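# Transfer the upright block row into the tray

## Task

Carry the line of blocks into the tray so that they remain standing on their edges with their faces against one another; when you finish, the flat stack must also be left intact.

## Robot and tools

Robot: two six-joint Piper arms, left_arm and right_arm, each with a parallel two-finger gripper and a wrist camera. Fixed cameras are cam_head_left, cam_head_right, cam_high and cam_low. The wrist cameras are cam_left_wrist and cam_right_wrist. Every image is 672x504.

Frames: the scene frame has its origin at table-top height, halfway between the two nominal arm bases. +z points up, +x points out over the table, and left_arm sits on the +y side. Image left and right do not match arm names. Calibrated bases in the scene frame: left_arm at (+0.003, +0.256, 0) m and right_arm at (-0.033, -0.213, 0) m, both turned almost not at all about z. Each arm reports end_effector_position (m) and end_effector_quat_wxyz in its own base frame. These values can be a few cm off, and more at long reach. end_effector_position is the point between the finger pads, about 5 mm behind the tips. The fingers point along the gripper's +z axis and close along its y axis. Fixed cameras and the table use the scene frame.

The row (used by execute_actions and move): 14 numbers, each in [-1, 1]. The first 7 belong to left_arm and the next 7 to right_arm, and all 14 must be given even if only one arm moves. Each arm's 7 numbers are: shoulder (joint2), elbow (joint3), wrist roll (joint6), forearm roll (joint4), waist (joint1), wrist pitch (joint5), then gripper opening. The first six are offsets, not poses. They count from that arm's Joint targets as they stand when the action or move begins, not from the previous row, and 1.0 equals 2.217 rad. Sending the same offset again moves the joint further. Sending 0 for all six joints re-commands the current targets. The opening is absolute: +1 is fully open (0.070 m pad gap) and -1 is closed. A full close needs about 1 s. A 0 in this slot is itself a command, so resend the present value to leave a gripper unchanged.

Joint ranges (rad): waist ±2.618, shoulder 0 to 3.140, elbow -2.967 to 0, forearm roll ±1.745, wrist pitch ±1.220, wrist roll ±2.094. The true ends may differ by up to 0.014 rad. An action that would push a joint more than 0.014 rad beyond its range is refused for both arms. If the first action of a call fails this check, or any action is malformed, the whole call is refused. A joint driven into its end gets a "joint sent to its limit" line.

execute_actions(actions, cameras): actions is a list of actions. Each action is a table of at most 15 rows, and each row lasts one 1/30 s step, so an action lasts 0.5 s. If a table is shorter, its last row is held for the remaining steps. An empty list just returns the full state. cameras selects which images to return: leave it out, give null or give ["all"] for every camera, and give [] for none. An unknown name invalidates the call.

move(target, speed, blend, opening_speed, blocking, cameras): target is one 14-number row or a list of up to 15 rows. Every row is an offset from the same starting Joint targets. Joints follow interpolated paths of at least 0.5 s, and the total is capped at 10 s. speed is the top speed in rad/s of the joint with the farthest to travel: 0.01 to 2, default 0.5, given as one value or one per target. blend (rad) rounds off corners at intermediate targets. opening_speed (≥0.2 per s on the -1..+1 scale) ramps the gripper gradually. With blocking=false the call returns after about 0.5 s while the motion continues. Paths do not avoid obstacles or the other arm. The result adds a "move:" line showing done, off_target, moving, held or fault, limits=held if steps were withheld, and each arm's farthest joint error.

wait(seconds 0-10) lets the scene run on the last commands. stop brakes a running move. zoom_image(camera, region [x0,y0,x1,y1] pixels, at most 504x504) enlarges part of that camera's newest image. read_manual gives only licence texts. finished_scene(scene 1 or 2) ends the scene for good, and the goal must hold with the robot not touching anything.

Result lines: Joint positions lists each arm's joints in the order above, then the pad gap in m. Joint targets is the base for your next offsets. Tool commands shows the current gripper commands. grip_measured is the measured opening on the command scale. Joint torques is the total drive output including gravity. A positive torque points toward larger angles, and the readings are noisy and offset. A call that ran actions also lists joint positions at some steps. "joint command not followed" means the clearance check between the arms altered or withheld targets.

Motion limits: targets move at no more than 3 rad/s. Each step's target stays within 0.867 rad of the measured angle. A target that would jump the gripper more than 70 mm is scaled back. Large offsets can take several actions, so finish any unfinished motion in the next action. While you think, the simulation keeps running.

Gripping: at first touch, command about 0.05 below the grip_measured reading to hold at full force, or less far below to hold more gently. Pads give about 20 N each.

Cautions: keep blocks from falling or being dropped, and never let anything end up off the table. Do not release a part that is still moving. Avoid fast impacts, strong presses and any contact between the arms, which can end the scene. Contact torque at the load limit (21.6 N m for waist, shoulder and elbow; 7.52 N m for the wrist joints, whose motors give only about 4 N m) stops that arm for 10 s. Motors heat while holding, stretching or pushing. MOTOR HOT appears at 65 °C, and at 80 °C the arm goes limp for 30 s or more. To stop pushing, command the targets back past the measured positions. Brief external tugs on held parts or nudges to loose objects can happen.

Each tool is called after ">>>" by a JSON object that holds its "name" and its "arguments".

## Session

>>> {"name": "execute_actions", "arguments": {"actions": []}}

Scene clock: 0.00 s.
left_arm: end_effector_position=(+0.6553, +0.2153, +0.2133) grip_measured=+1.00 end_effector_quat_wxyz=(+0.695, -0.210, +0.656, +0.206) | right_arm: end_effector_position=(+0.0955, -0.2493, +0.1026) grip_measured=+1.00 end_effector_quat_wxyz=(+0.119, +0.888, +0.440, -0.063)
Joint names: [shoulder, elbow, wrist roll, forearm roll, waist, wrist pitch]
Joint positions: left_arm=[2.438 -1.964 0.696 -0.787 0.19 -0.594 0.07] | right_arm=[1.361 -0.817 1.213 -0.166 -1.099 0.883 0.07]
Joint torques (N m): no reading
Joint targets: left_arm=[2.438 -1.964 0.696 -0.787 0.190 -0.594] | right_arm=[1.361 -0.817 1.213 -0.166 -1.099 0.883]
Tool commands: left_gripper/opening=+1.0 right_gripper/opening=+1.0

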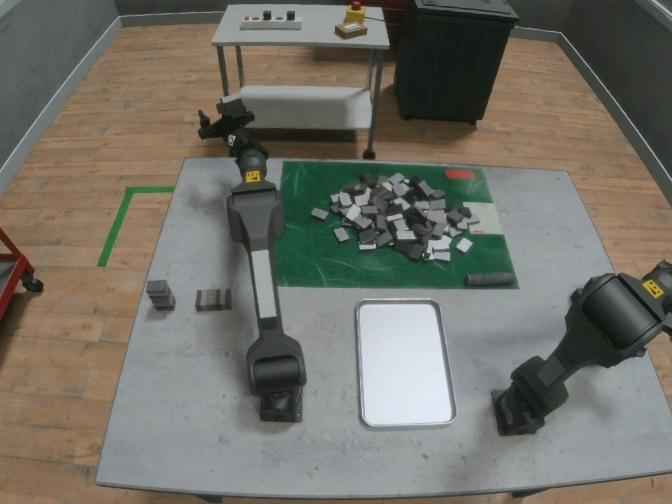

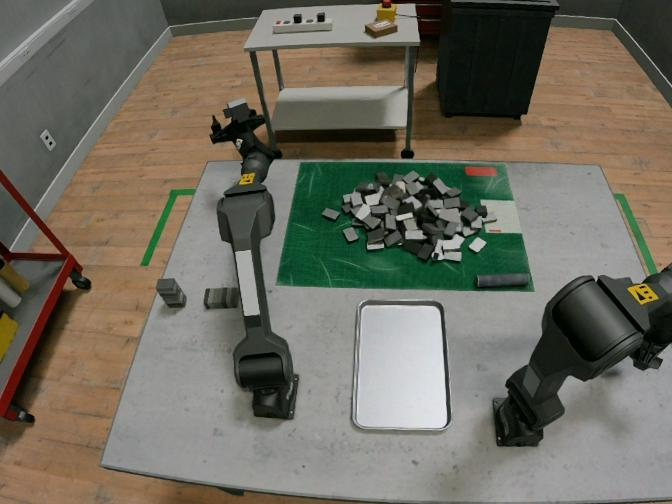

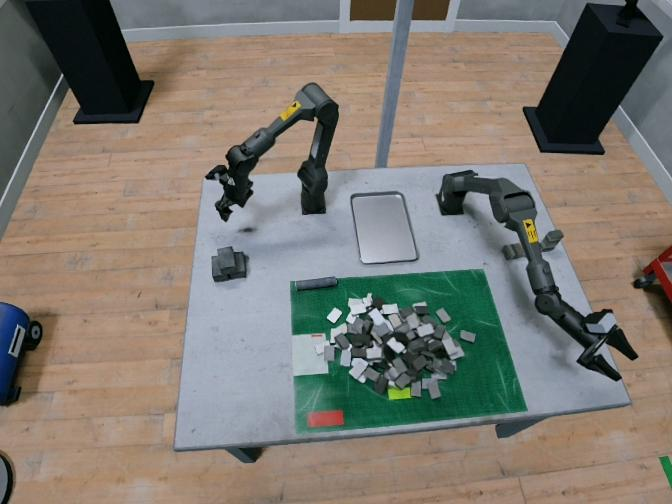

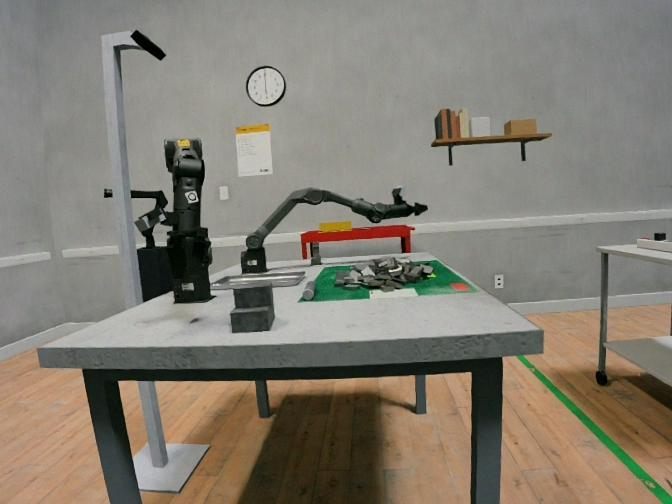

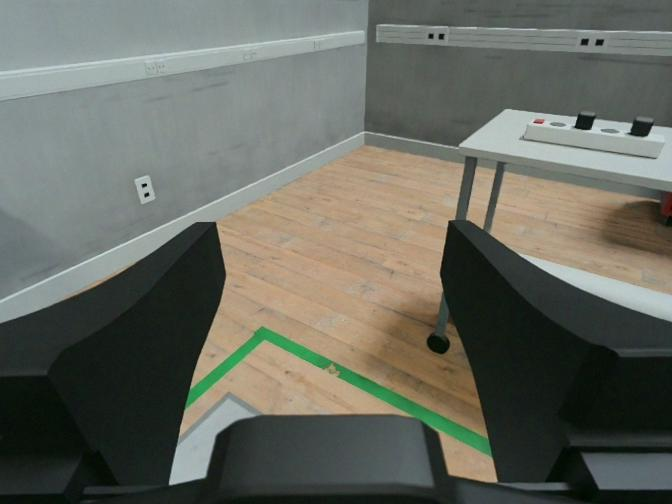

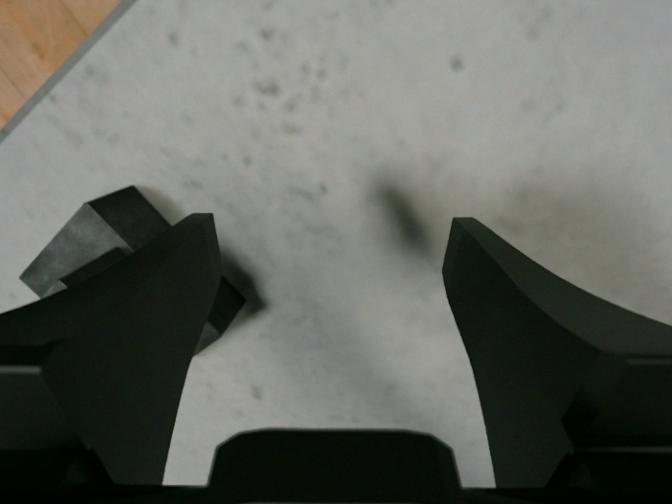

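>>> {"name": "zoom_image", "arguments": {"camera": "cam_head_left", "region": [130, 265, 250, 325]}}

>>> {"name": "zoom_image", "arguments": {"camera": "cam_high", "region": [490, 220, 580, 280]}}

Scaled by 4.200.

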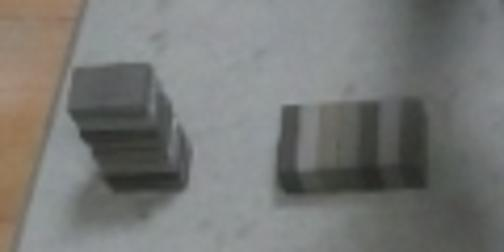

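Scaled by 5.600.

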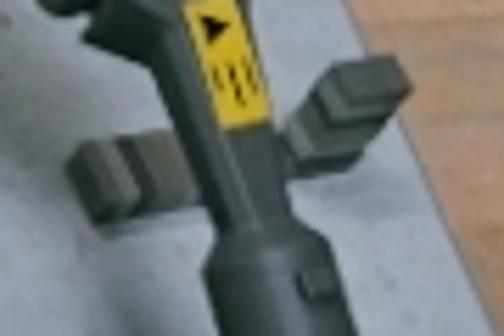

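>>> {"name": "move", "arguments": {"target": [-0.518,0.4066,0.0401,0.355,0.2684,0.8182,1,0,0,0,0,0,0,1], "speed": 1.0}}

>>> {"name": "zoom_image", "arguments": {"camera": "cam_left_wrist", "region": [180, 60, 560, 340]}}

Scene clock: 4.03 s.
left_arm: end_effector_position=(+0.1813, +0.1811, +0.1746) grip_measured=+1.00 end_effector_quat_wxyz=(+0.074, +0.000, +0.994, +0.074) | right_arm: end_effector_position=(+0.0955, -0.2493, +0.1026) grip_measured=+1.00 end_effector_quat_wxyz=(+0.119, +0.888, +0.440, -0.063)
Joint positions: left_arm=[1.29 -1.061 0.784 0 0.785 1.22 0.07] | right_arm=[1.361 -0.817 1.213 -0.166 -1.099 0.883 0.07]
Joint torques (N m): left_arm=[-2.34 -2.9 0.08 -0.2 -0.66 -0.3] | right_arm=[-3.29 -4.74 -0.07 -0.26 -0.4 -0.14]
Joint targets: left_arm=[1.290 -1.062 0.784 -0.001 0.785 1.219] | right_arm=[1.361 -0.817 1.213 -0.166 -1.099 0.883]
move: done

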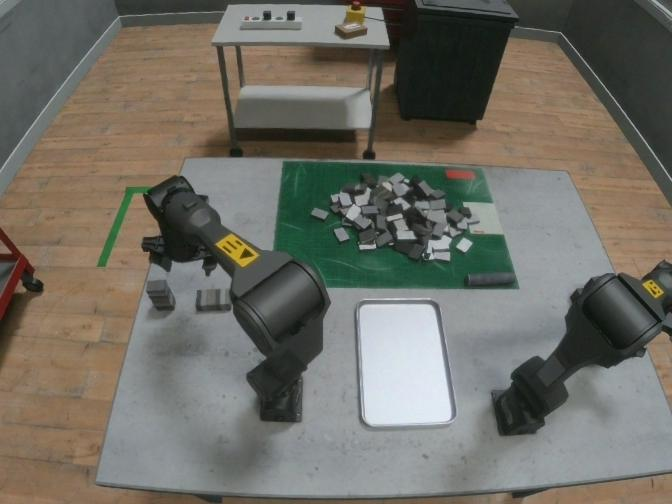

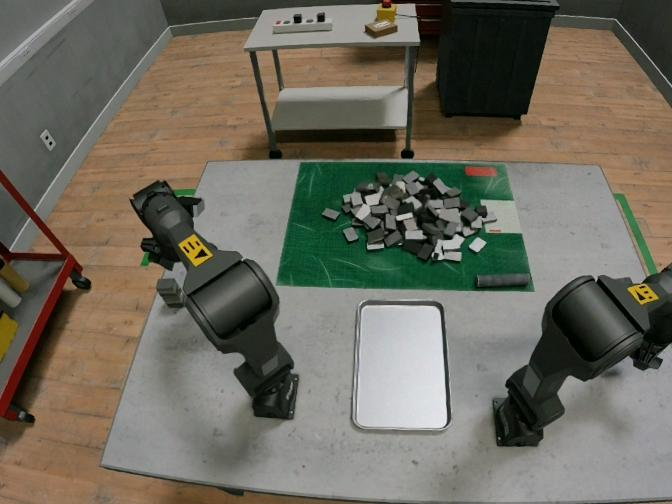

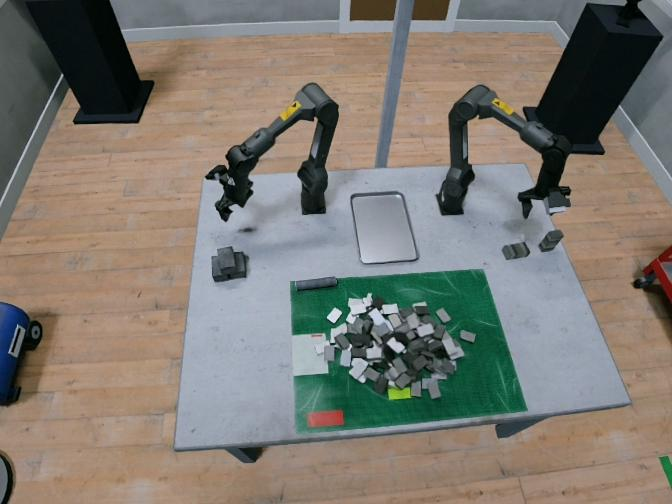

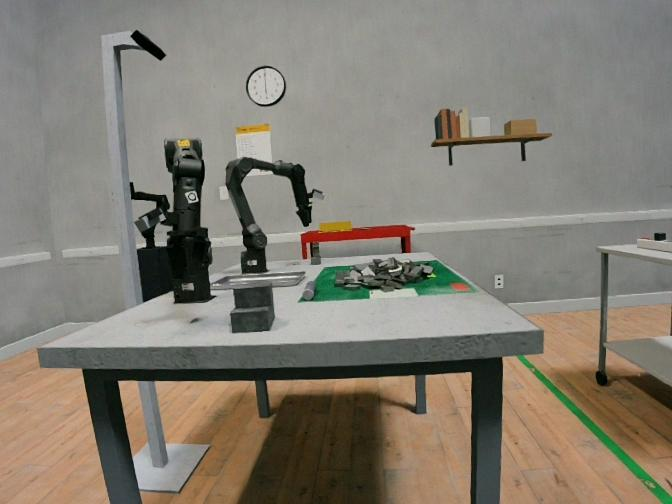

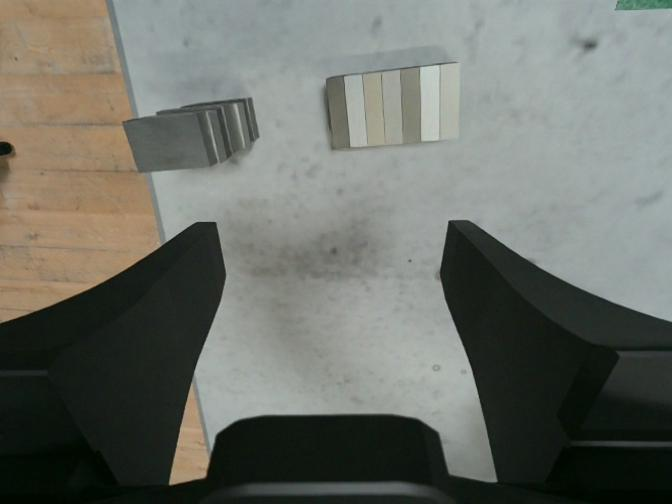

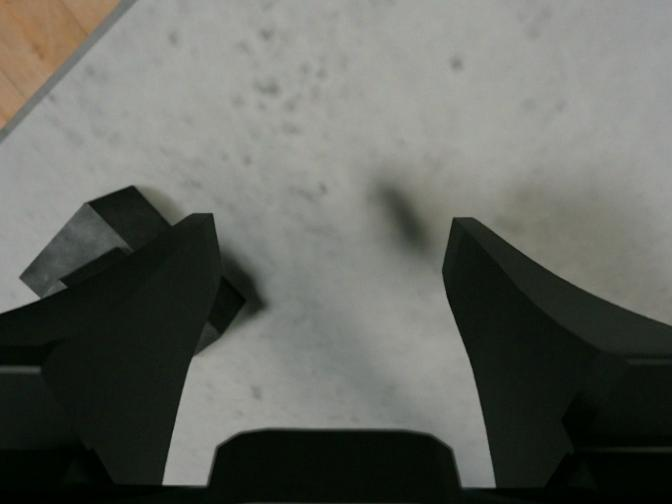

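Scaled by 1.326.

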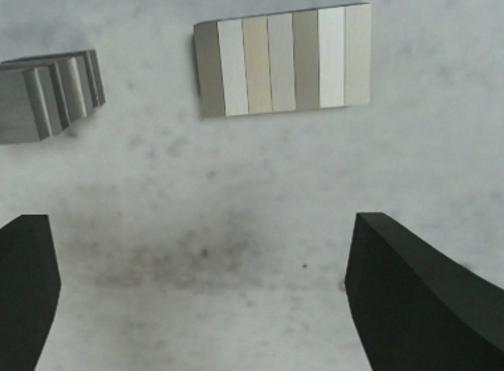

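>>> {"name": "move", "arguments": {"target": [0.1372,0.0683,-0.0893,0.0005,-0.0447,-0.1103,1,0,0,0,0,0,0,1], "speed": 0.5, "cameras": ["cam_left_wrist","cam_high"]}}

>>> {"name": "zoom_image", "arguments": {"camera": "cam_left_wrist", "region": [200, 100, 460, 290]}}

>>> {"name": "zoom_image", "arguments": {"camera": "cam_high", "region": [340, 180, 430, 280]}}

Scene clock: 12.70 s.
left_arm: end_effector_position=(+0.2050, +0.1675, +0.0596) grip_measured=+1.00 end_effector_quat_wxyz=(-0.001, -0.049, +0.999, +0.000) | right_arm: end_effector_position=(+0.0955, -0.2493, +0.1026) grip_measured=+1.00 end_effector_quat_wxyz=(+0.119, +0.888, +0.440, -0.063)
Joint positions: left_arm=[1.595 -0.91 0.586 0 0.685 0.974 0.07] | right_arm=[1.361 -0.817 1.213 -0.166 -1.099 0.883 0.07]
Joint torques (N m): left_arm=[-4.63 -2.51 0.13 -0.05 0.1 0.2] | right_arm=[-3.18 -4.98 -0.02 -0.29 -0.5 -0.13]
Joint targets: left_arm=[1.594 -0.911 0.586 0.001 0.686 0.975] | right_arm=[1.361 -0.817 1.213 -0.166 -1.099 0.883]
move: done
Images, in order: cam_high, cam_left_wrist.

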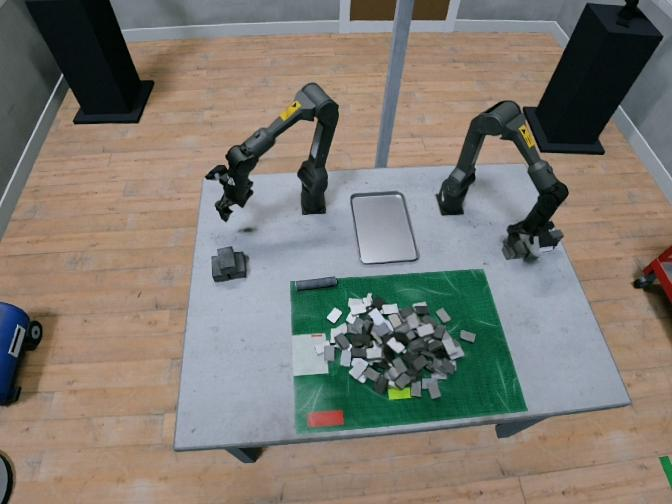

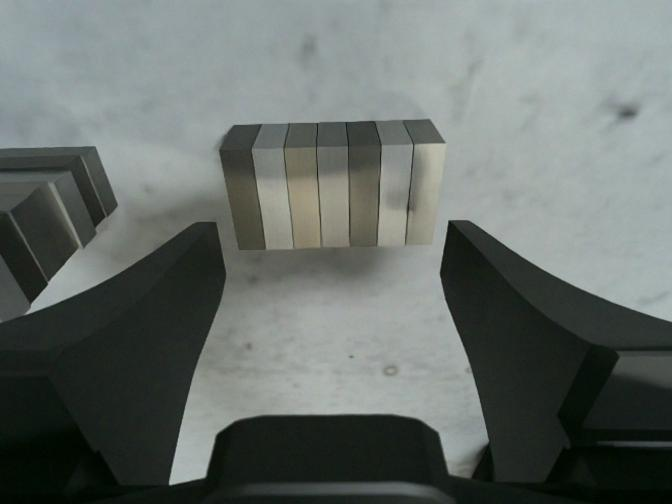

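Scaled by 1.938.

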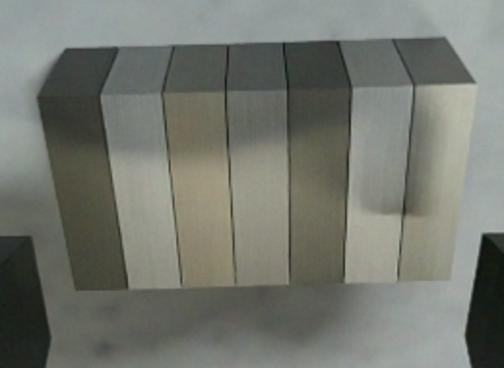

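Scaled by 5.040.

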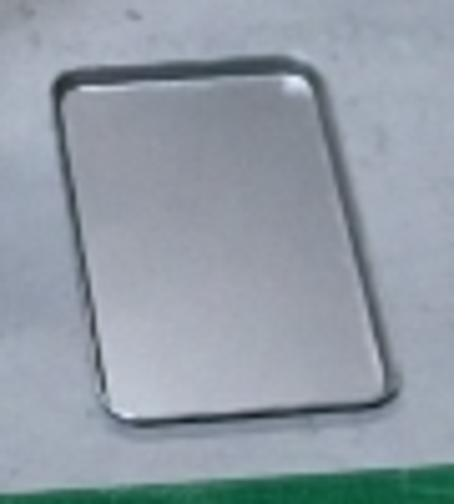

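>>> {"name": "move", "arguments": {"target": [-0.0236,0.0279,-0.765,-0.0005,-0.0439,-0.0043,1,0,0,0,0,0,0,1], "speed": 0.9, "cameras": ["cam_left_wrist"]}}

Scene clock: 18.77 s.
left_arm: end_effector_position=(+0.2071, +0.1383, +0.0601) grip_measured=+1.00 end_effector_quat_wxyz=(+0.000, +0.751, -0.661, +0.000) | right_arm: end_effector_position=(+0.0955, -0.2493, +0.1026) grip_measured=+1.00 end_effector_quat_wxyz=(+0.119, +0.888, +0.440, -0.063)
Joint positions: left_arm=[1.542 -0.85 -1.109 0 0.589 0.966 0.07] | right_arm=[1.361 -0.817 1.213 -0.166 -1.099 0.883 0.07]
Joint torques (N m): left_arm=[-4.18 -1.82 0.1 -0.1 -0.58 -0.11] | right_arm=[-3.23 -4.87 -0.04 -0.28 -0.39 -0.16]
Joint targets: left_arm=[1.542 -0.849 -1.109 -0.001 0.588 0.965] | right_arm=[1.361 -0.817 1.213 -0.166 -1.099 0.883]
move: done
Images, in order: cam_left_wrist.

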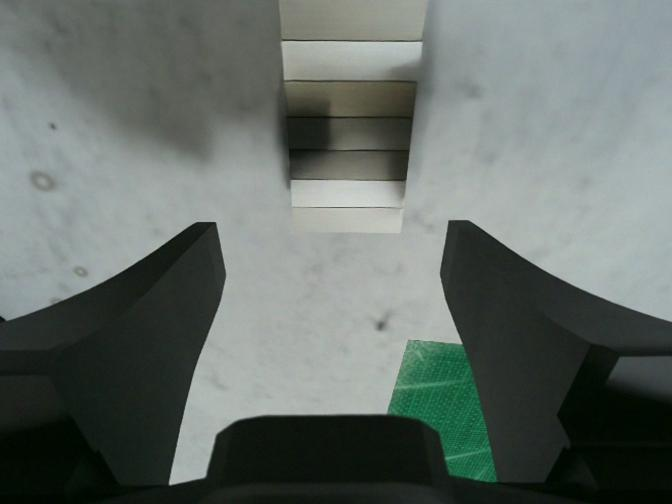

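>>> {"name": "move", "arguments": {"target": [0.0496,0.0332,-0.0046,0.0005,-0.0037,-0.0828,1,0,0,0,0,0,0,1], "speed": 0.2, "cameras": ["cam_left_wrist"]}}

Scene clock: 22.83 s.
left_arm: end_effector_position=(+0.2118, +0.1388, +0.0167) grip_measured=+1.00 end_effector_quat_wxyz=(+0.001, +0.751, -0.660, +0.000) | right_arm: end_effector_position=(+0.0955, -0.2493, +0.1026) grip_measured=+1.00 end_effector_quat_wxyz=(+0.119, +0.888, +0.440, -0.063)
Joint positions: left_arm=[1.653 -0.775 -1.119 0 0.58 0.781 0.07] | right_arm=[1.361 -0.817 1.213 -0.166 -1.099 0.883 0.07]
Joint torques (N m): left_arm=[-4.66 -1.87 -0.09 0.01 -0.58 0.2] | right_arm=[-3.28 -4.99 0 -0.27 -0.22 -0.14]
Joint targets: left_arm=[1.652 -0.776 -1.119 0.001 0.580 0.782] | right_arm=[1.361 -0.817 1.213 -0.166 -1.099 0.883]
move: done
Images, in order: cam_left_wrist.

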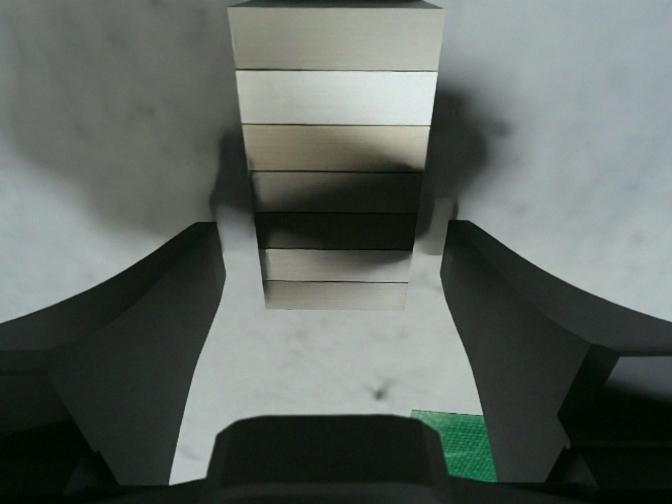

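>>> {"name": "move", "arguments": {"target": [[-0.0026,0.0037,-0.0056,-0.0005,-0.0056,-0.0011,1,0,0,0,0,0,0,1],[-0.0026,0.0037,-0.0056,-0.0005,-0.0056,-0.0011,0.1,0,0,0,0,0,0,1]], "opening_speed": 0.5, "cameras": ["cam_left_wrist"]}}

Scene clock: 26.07 s.
left_arm: end_effector_position=(+0.2119, +0.1352, +0.0167) grip_measured=+0.16 end_effector_quat_wxyz=(+0.000, +0.751, -0.660, +0.000) | right_arm: end_effector_position=(+0.0955, -0.2493, +0.1026) grip_measured=+1.00 end_effector_quat_wxyz=(+0.119, +0.888, +0.440, -0.063)
Joint positions: left_arm=[1.647 -0.767 -1.132 0 0.568 0.779 0.041] | right_arm=[1.361 -0.817 1.213 -0.166 -1.099 0.883 0.07]
Joint torques (N m): left_arm=[-4.19 -1.58 -0.01 -0.04 -0.06 0.32] | right_arm=[-3.43 -5.1 0 -0.26 -0.29 -0.19]
Joint targets: left_arm=[1.646 -0.767 -1.132 -0.001 0.568 0.779] | right_arm=[1.361 -0.817 1.213 -0.166 -1.099 0.883]
move: done
Images, in order: cam_left_wrist.

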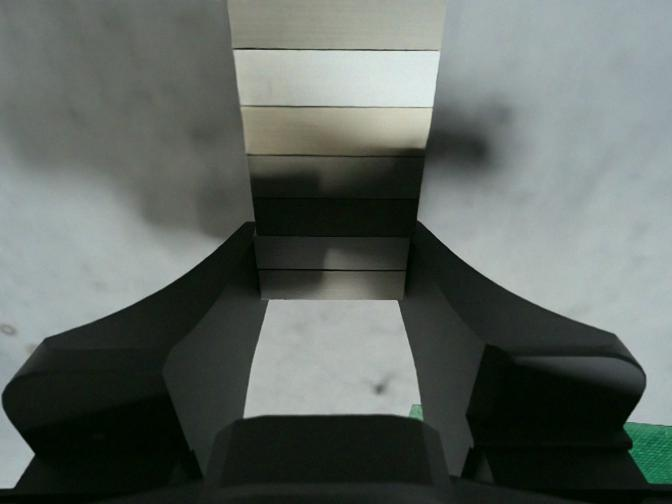

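>>> {"name": "move", "arguments": {"target": [[-0.0034,-0.0028,0,0.0005,0,0.0062,0.1,0,0,0,0,0,0,1],[-0.0209,0.0195,-0.0595,0.0005,-0.06,0.0014,0.1,0,0,0,0,0,0,1],[-0.0175,0.0223,-0.0595,0.0005,-0.06,-0.0048,0.1,0,0,0,0,0,0,1]], "speed": [0.05,0.15,0.04], "cameras": ["cam_left_wrist"]}}

Scene clock: 28.57 s.
left_arm: end_effector_position=(+0.2169, +0.1006, +0.0172) grip_measured=+0.16 end_effector_quat_wxyz=(-0.001, +0.750, -0.661, +0.000) | right_arm: end_effector_position=(+0.0955, -0.2493, +0.1026) grip_measured=+1.00 end_effector_quat_wxyz=(+0.119, +0.888, +0.440, -0.063)
Joint positions: left_arm=[1.607 -0.718 -1.264 0.001 0.434 0.768 0.041] | right_arm=[1.361 -0.817 1.213 -0.166 -1.099 0.883 0.07]
Joint torques (N m): left_arm=[-3.63 -1.74 0.13 0.01 0.01 0.04] | right_arm=[-3.41 -4.84 -0.01 -0.28 -0.34 -0.19]
Joint targets: left_arm=[1.607 -0.718 -1.264 0.001 0.435 0.769] | right_arm=[1.361 -0.817 1.213 -0.166 -1.099 0.883]
move: done
Images, in order: cam_left_wrist.

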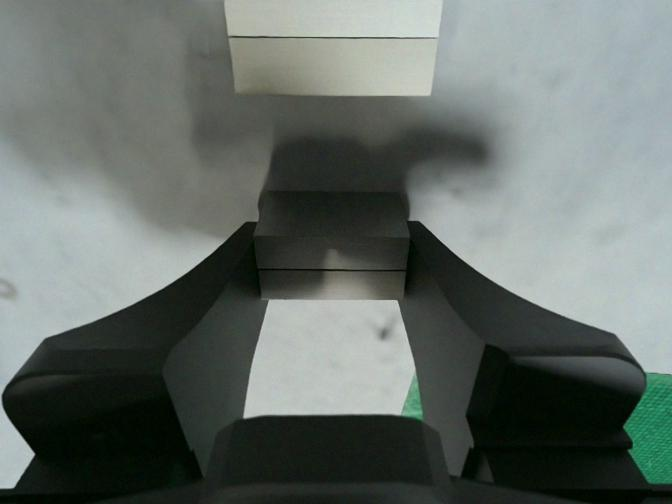

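>>> {"name": "move", "arguments": {"target": [[0,0,0,0,0,0,0.9,0,0,0,0,0,0,1],[-0.0493,-0.0475,0,0,0,0.0967,0.9,0,0,0,0,0,0,1],[0.006,-0.1013,0.8335,-0.0005,0.1249,0.0953,0.9,0,0,0,0,0,0,1]], "speed": [0.2,0.25,0.9], "blend": [0,0.03,0], "opening_speed": 1, "cameras": ["cam_left_wrist"]}}

Scene clock: 35.83 s.
left_arm: end_effector_position=(+0.2067, +0.1780, +0.0599) grip_measured=+0.90 end_effector_quat_wxyz=(+0.000, -0.064, +0.998, +0.000) | right_arm: end_effector_position=(+0.0955, -0.2493, +0.1026) grip_measured=+1.00 end_effector_quat_wxyz=(+0.119, +0.888, +0.440, -0.063)
Joint positions: left_arm=[1.62 -0.942 0.584 0 0.711 0.98 0.067] | right_arm=[1.361 -0.817 1.213 -0.166 -1.099 0.883 0.07]
Joint torques (N m): left_arm=[-3.99 -2.48 -0.09 -0.19 -0.34 -0.11] | right_arm=[-3.24 -5.08 0.04 -0.28 -0.27 -0.15]
Joint targets: left_arm=[1.621 -0.942 0.584 -0.001 0.711 0.980] | right_arm=[1.361 -0.817 1.213 -0.166 -1.099 0.883]
move: done
Images, in order: cam_left_wrist.

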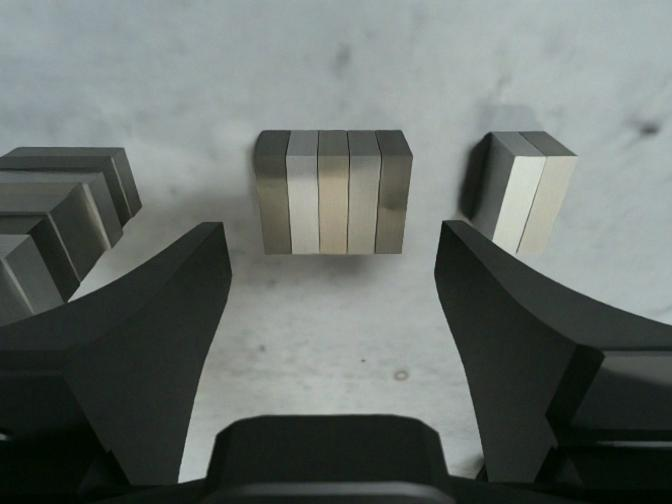

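>>> {"name": "move", "arguments": {"target": [[0.0434,0.0419,0,0.0005,0.0003,-0.0858,0.9,0,0,0,0,0,0,1],[0.0434,0.0419,0,0.0005,0.0003,-0.0858,0.36,0,0,0,0,0,0,1]], "speed": 0.2, "opening_speed": 0.4, "cameras": ["cam_left_wrist"]}}

Scene clock: 40.03 s.
left_arm: end_effector_position=(+0.2066, +0.1783, +0.0139) grip_measured=+0.50 end_effector_quat_wxyz=(+0.000, -0.064, +0.998, +0.000) | right_arm: end_effector_position=(+0.0955, -0.2493, +0.1026) grip_measured=+1.00 end_effector_quat_wxyz=(+0.119, +0.888, +0.440, -0.063)
Joint positions: left_arm=[1.718 -0.849 0.584 0 0.712 0.789 0.052] | right_arm=[1.361 -0.817 1.213 -0.166 -1.099 0.883 0.07]
Joint torques (N m): left_arm=[-5.03 -2.31 0.1 -0.05 0.02 -0.04] | right_arm=[-3.26 -5.04 -0.01 -0.33 -0.24 -0.14]
Joint targets: left_arm=[1.717 -0.850 0.584 0.001 0.712 0.790] | right_arm=[1.361 -0.817 1.213 -0.166 -1.099 0.883]
move: done
Images, in order: cam_left_wrist.

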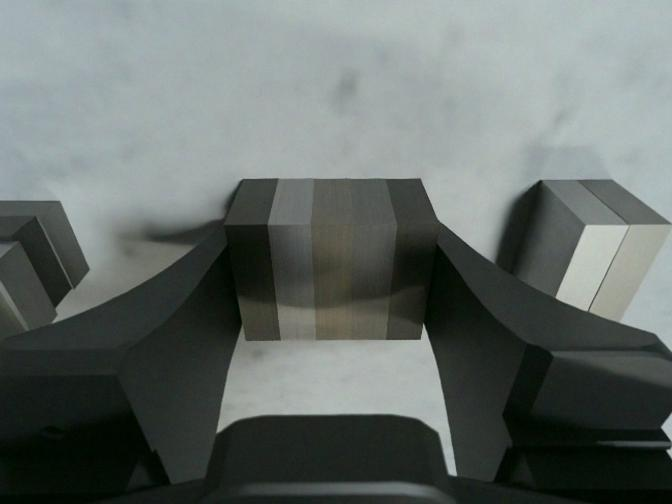

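>>> {"name": "move", "arguments": {"target": [[-0.0153,-0.0144,0,0,0,0.0293,0.36,0,0,0,0,0,0,1],[-0.1199,-0.0913,0,0,0,0.1941,0.36,0,0,0,0,0,0,1],[-0.1199,-0.0913,-0.7927,0,-0.8504,0.1941,0.36,0,0,0,0,0,0,1]], "speed": [0.1,0.4,0.7], "blend": [0.02,0.05,0], "cameras": ["cam_left_wrist","cam_high","cam_head_left"]}}

Scene clock: 45.00 s.
left_arm: end_effector_position=(+0.1002, -0.2385, +0.1305) grip_measured=+0.50 end_effector_quat_wxyz=(+0.008, +0.000, +1.000, -0.018) | right_arm: end_effector_position=(+0.0955, -0.2493, +0.1026) grip_measured=+1.00 end_effector_quat_wxyz=(+0.119, +0.888, +0.440, -0.063)
Joint positions: left_arm=[1.451 -1.052 -1.174 0 -1.173 1.22 0.052] | right_arm=[1.361 -0.817 1.213 -0.166 -1.099 0.883 0.07]
Joint torques (N m): left_arm=[-4.05 -2.69 0.13 0 0.04 0] | right_arm=[-3.5 -5.22 0.03 -0.28 -0.34 -0.17]
Joint targets: left_arm=[1.451 -1.052 -1.173 0.001 -1.173 1.219] | right_arm=[1.361 -0.817 1.213 -0.166 -1.099 0.883]
move: done
Images, in order: cam_head_left, cam_high, cam_left_wrist.

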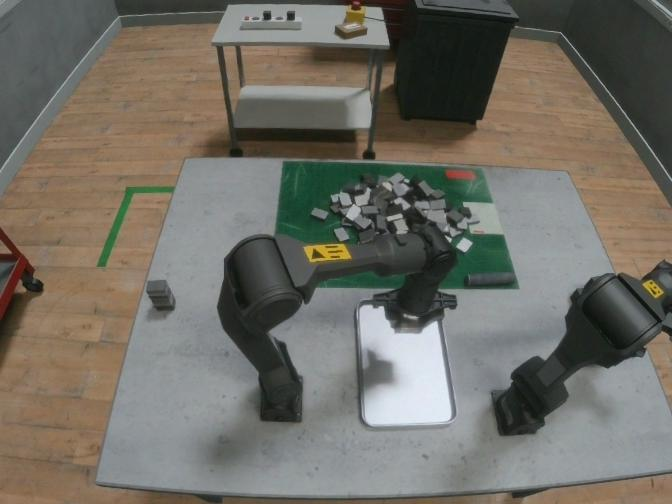

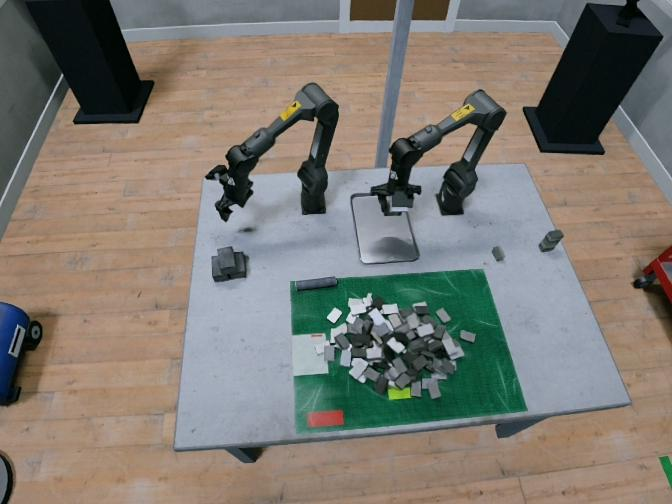

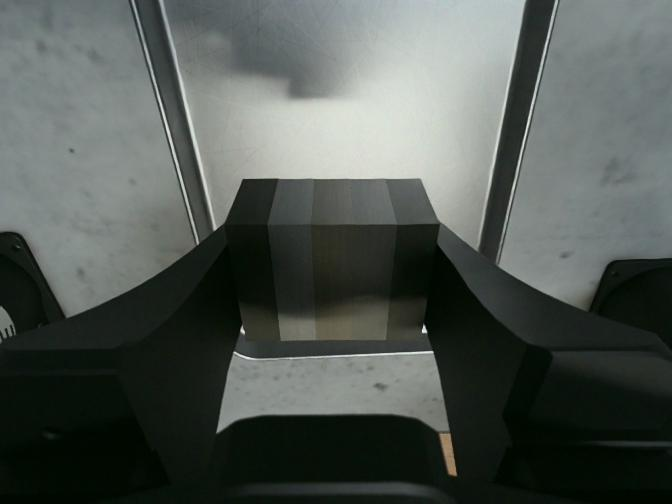

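>>> {"name": "move", "arguments": {"target": [[0.1094,0.0485,0,-0.0005,0,-0.1399,0.36,0,0,0,0,0,0,1],[0.1312,0.0676,0,-0.0005,0,-0.1807,0.36,0,0,0,0,0,0,1],[0.1334,0.0695,0,-0.0005,0,-0.1849,0.36,0,0,0,0,0,0,1]], "speed": [0.35,0.1,0.025], "blend": [0.01,0,0], "cameras": ["cam_left_wrist","cam_high"]}}

>>> {"name": "zoom_image", "arguments": {"camera": "cam_left_wrist", "region": [210, 140, 450, 270]}}

Scene clock: 48.73 s.
left_arm: end_effector_position=(+0.1101, -0.2620, +0.0159) grip_measured=+0.50 end_effector_quat_wxyz=(+0.000, +0.000, +1.000, +0.000) | right_arm: end_effector_position=(+0.0955, -0.2493, +0.1026) grip_measured=+1.00 end_effector_quat_wxyz=(+0.119, +0.888, +0.440, -0.063)
Joint positions: left_arm=[1.745 -0.899 -1.174 0 -1.173 0.81 0.052] | right_arm=[1.361 -0.817 1.213 -0.166 -1.099 0.883 0.07]
Joint torques (N m): left_arm=[-4.5 -1.7 0.01 -0.08 -0.63 -0.41] | right_arm=[-3.31 -5.13 0.02 -0.33 -0.38 -0.16]
Joint targets: left_arm=[1.747 -0.898 -1.173 -0.001 -1.173 0.810] | right_arm=[1.361 -0.817 1.213 -0.166 -1.099 0.883]
move: done
Images, in order: cam_high, cam_left_wrist.

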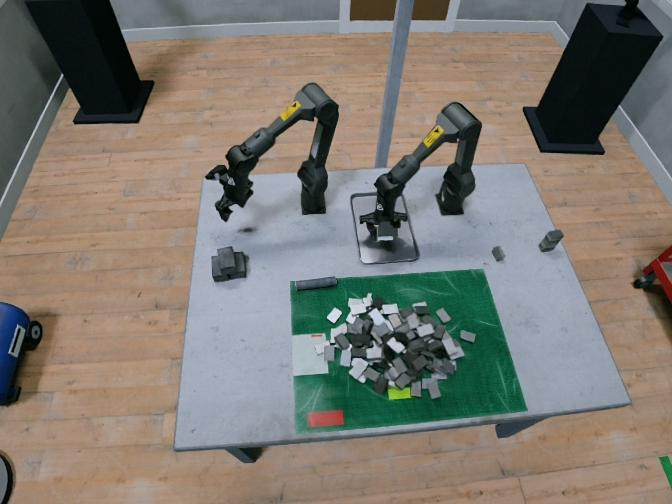

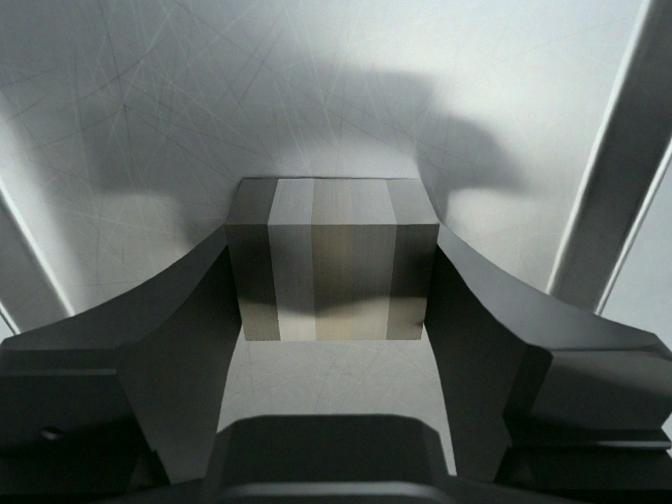

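Scaled by 2.100.

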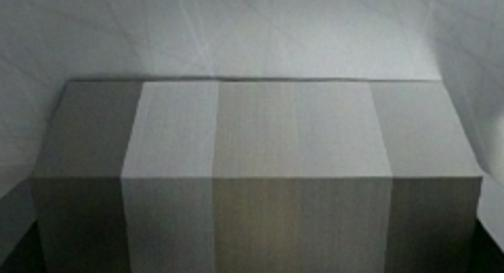

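>>> {"name": "move", "arguments": {"target": [[0,0,0,0,0,0,0.75,0,0,0,0,0,0,1],[-0.024,-0.021,0,0,0,0.0446,0.75,0,0,0,0,0,0,1],[-0.1335,-0.0695,0,0.0005,0,0.1845,0.75,0,0,0,0,0,0,1],[-0.1123,0.0338,-0.041,0.0005,0.7253,0.078,0.75,0,0,0,0,0,0,1]], "speed": [0.2,0.12,0.5,0.7], "blend": [0,0.02,0.05,0], "opening_speed": 0.5, "cameras": ["cam_left_wrist","cam_high","cam_head_left"]}}

>>> {"name": "zoom_image", "arguments": {"camera": "cam_head_left", "region": [340, 290, 470, 430]}}

Scene clock: 54.77 s.
left_arm: end_effector_position=(+0.2166, +0.1007, +0.0651) grip_measured=+0.75 end_effector_quat_wxyz=(+0.000, +0.751, -0.661, +0.000) | right_arm: end_effector_position=(+0.0955, -0.2493, +0.1026) grip_measured=+1.00 end_effector_quat_wxyz=(+0.119, +0.888, +0.440, -0.063)
Joint positions: left_arm=[1.497 -0.823 -1.264 0 0.435 0.983 0.061] | right_arm=[1.361 -0.817 1.213 -0.166 -1.099 0.883 0.07]
Joint torques (N m): left_arm=[-3.18 -2.08 -0.06 -0.11 -0.66 -0.01] | right_arm=[-3.4 -5.27 0.08 -0.33 -0.31 -0.13]
Joint targets: left_arm=[1.498 -0.823 -1.264 0.001 0.435 0.982] | right_arm=[1.361 -0.817 1.213 -0.166 -1.099 0.883]
move: done
Images, in order: cam_head_left, cam_high, cam_left_wrist.

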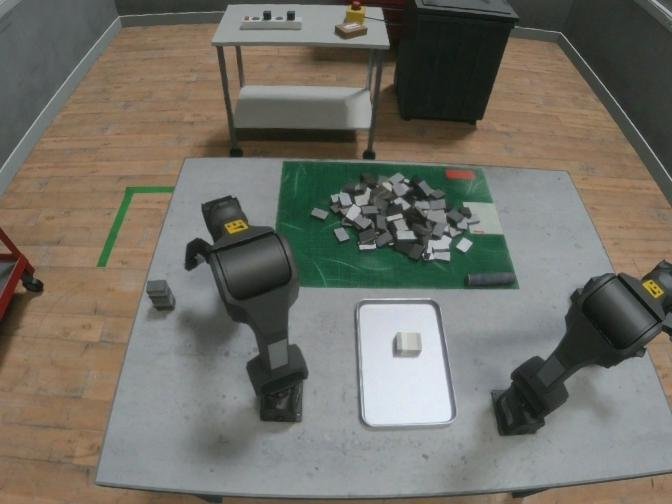

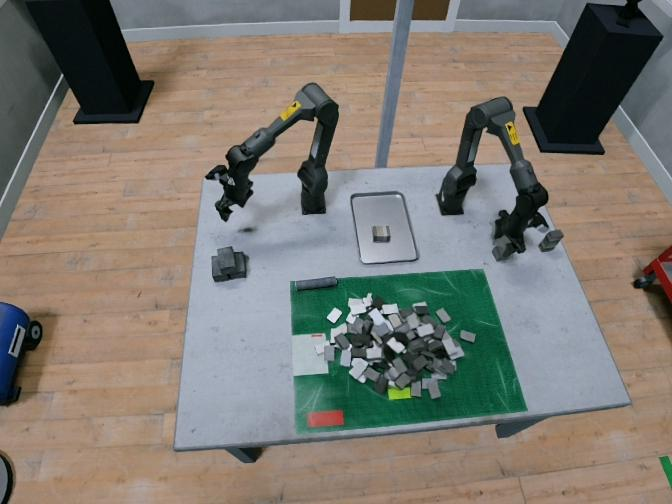

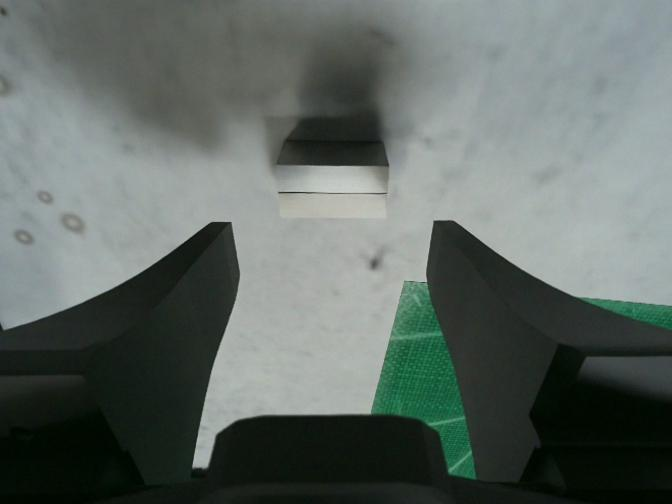

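Scaled by 3.600.

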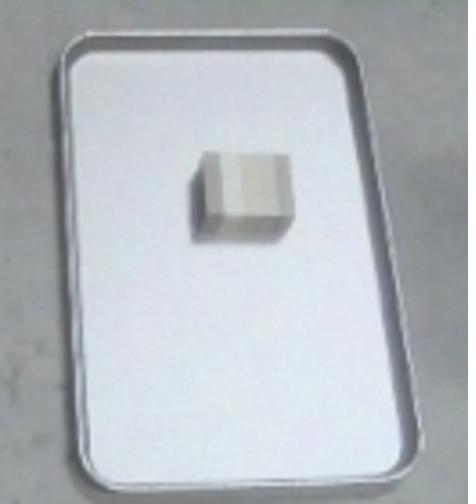

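>>> {"name": "move", "arguments": {"target": [[0.0442,0.0447,-0.0039,-0.0005,-0.0039,-0.0884,0.75,0,0,0,0,0,0,1],[0.0442,0.0447,-0.0039,-0.0005,-0.0039,-0.0884,0.08,0,0,0,0,0,0,1],[0.0262,0.0257,-0.0039,-0.0005,-0.0039,-0.0501,0.08,0,0,0,0,0,0,1],[-0.0352,-0.0798,-0.0039,-0.0005,-0.0039,0.0983,0.08,0,0,0,0,0,0,1]], "speed": [0.25,0.2,0.1,0.5], "blend": [0,0,0.02,0], "opening_speed": 0.6, "cameras": ["cam_left_wrist"]}}

Scene clock: 61.50 s.
left_arm: end_effector_position=(+0.2259, +0.1028, +0.1259) grip_measured=+0.16 end_effector_quat_wxyz=(-0.018, +0.751, -0.660, +0.008) | right_arm: end_effector_position=(+0.0955, -0.2493, +0.1026) grip_measured=+1.00 end_effector_quat_wxyz=(+0.119, +0.888, +0.440, -0.063)
Joint positions: left_arm=[1.418 -1.001 -1.273 0 0.427 1.201 0.041] | right_arm=[1.361 -0.817 1.213 -0.166 -1.099 0.883 0.07]
Joint torques (N m): left_arm=[-3.21 -2.28 0.13 0.02 -0.17 -0.17] | right_arm=[-3.17 -4.98 0 -0.33 -0.03 -0.14]
Joint targets: left_arm=[1.420 -1.000 -1.273 -0.001 0.426 1.200] | right_arm=[1.361 -0.817 1.213 -0.166 -1.099 0.883]
move: done
Images, in order: cam_left_wrist.

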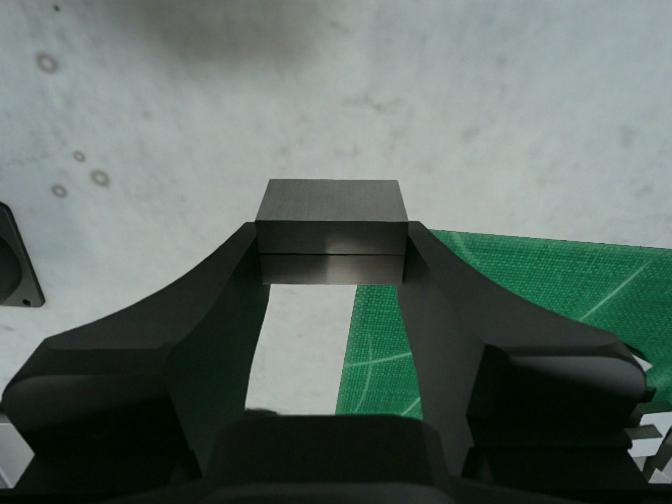

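>>> {"name": "move", "arguments": {"target": [[0,0,0.7892,0.0005,-0.6857,0,0.08,0,0,0,0,0,0,1],[0.0406,0.084,0.7892,0.0005,-0.6857,-0.1074,0.08,0,0,0,0,0,0,1]], "speed": [0.8,0.3], "blend": [0.03,0], "cameras": ["cam_left_wrist","cam_high"]}}

Scene clock: 65.17 s.
left_arm: end_effector_position=(+0.1096, -0.2123, +0.0594) grip_measured=+0.16 end_effector_quat_wxyz=(-0.001, +0.707, +0.707, +0.000) | right_arm: end_effector_position=(+0.0955, -0.2493, +0.1026) grip_measured=+1.00 end_effector_quat_wxyz=(+0.119, +0.888, +0.440, -0.063)
Joint positions: left_arm=[1.511 -0.812 0.477 0 -1.095 0.962 0.041] | right_arm=[1.361 -0.817 1.213 -0.166 -1.099 0.883 0.07]
Joint torques (N m): left_arm=[-4.53 -2.79 0.12 -0.06 -0.05 0.2] | right_arm=[-3.41 -5.24 0.02 -0.33 -0.32 -0.18]
Joint targets: left_arm=[1.510 -0.814 0.477 0.001 -1.094 0.962] | right_arm=[1.361 -0.817 1.213 -0.166 -1.099 0.883]
move: done
Images, in order: cam_high, cam_left_wrist.

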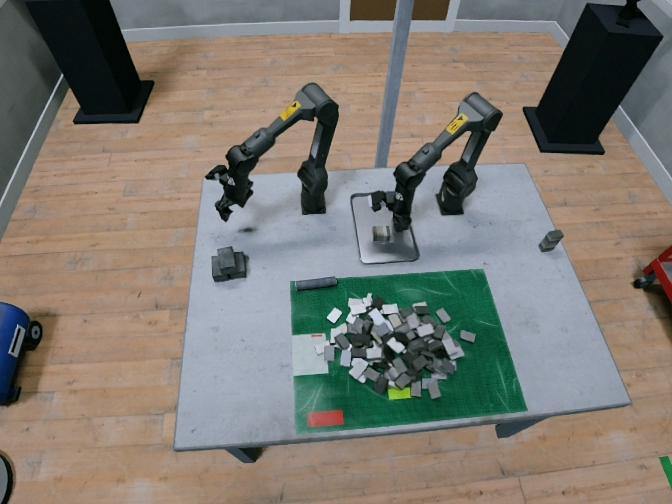

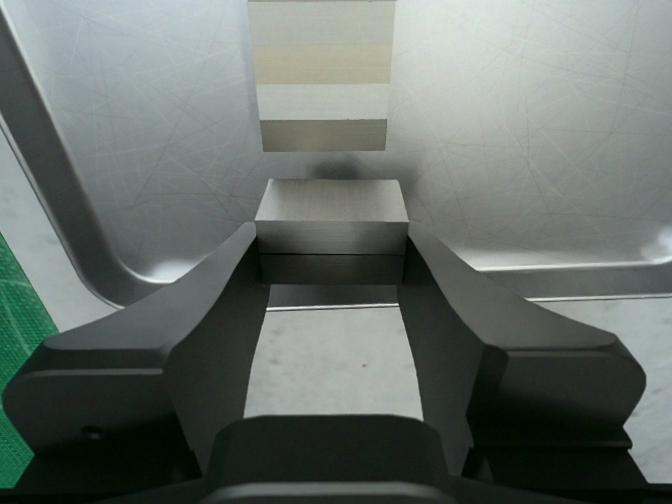

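>>> {"name": "move", "arguments": {"target": [[0.0374,0.035,0.0059,-0.0005,0.0059,-0.0725,0.08,0,0,0,0,0,0,1],[0.052,0.0172,-0.0039,-0.0005,-0.0039,-0.0692,0.08,0,0,0,0,0,0,1],[0.0534,0.0185,-0.0039,-0.0005,-0.0039,-0.0719,0.08,0,0,0,0,0,0,1]], "speed": [0.2,0.02,0.02], "cameras": ["cam_left_wrist"]}}

>>> {"name": "zoom_image", "arguments": {"camera": "cam_left_wrist", "region": [180, 60, 480, 310]}}

Scene clock: 69.60 s.
left_arm: end_effector_position=(+0.1132, -0.2236, +0.0228) grip_measured=+0.16 end_effector_quat_wxyz=(+0.000, +0.707, +0.708, +0.000) | right_arm: end_effector_position=(+0.0955, -0.2493, +0.1026) grip_measured=+1.00 end_effector_quat_wxyz=(+0.119, +0.888, +0.440, -0.063)
Joint positions: left_arm=[1.628 -0.774 0.468 -0.001 -1.102 0.803 0.041] | right_arm=[1.361 -0.817 1.213 -0.166 -1.099 0.883 0.07]
Joint torques (N m): left_arm=[-3.93 -1.9 -0.06 -0.2 -0.7 -0.4] | right_arm=[-3.36 -5.13 -0.01 -0.32 -0.37 -0.17]
Joint targets: left_arm=[1.628 -0.773 0.468 -0.001 -1.102 0.803] | right_arm=[1.361 -0.817 1.213 -0.166 -1.099 0.883]
move: done
Images, in order: cam_left_wrist.

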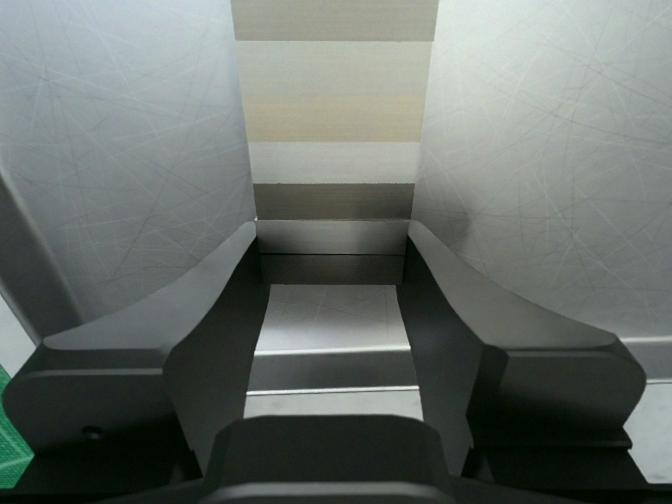

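Scaled by 1.680.

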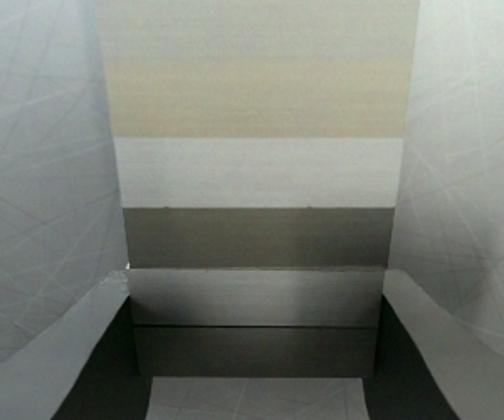

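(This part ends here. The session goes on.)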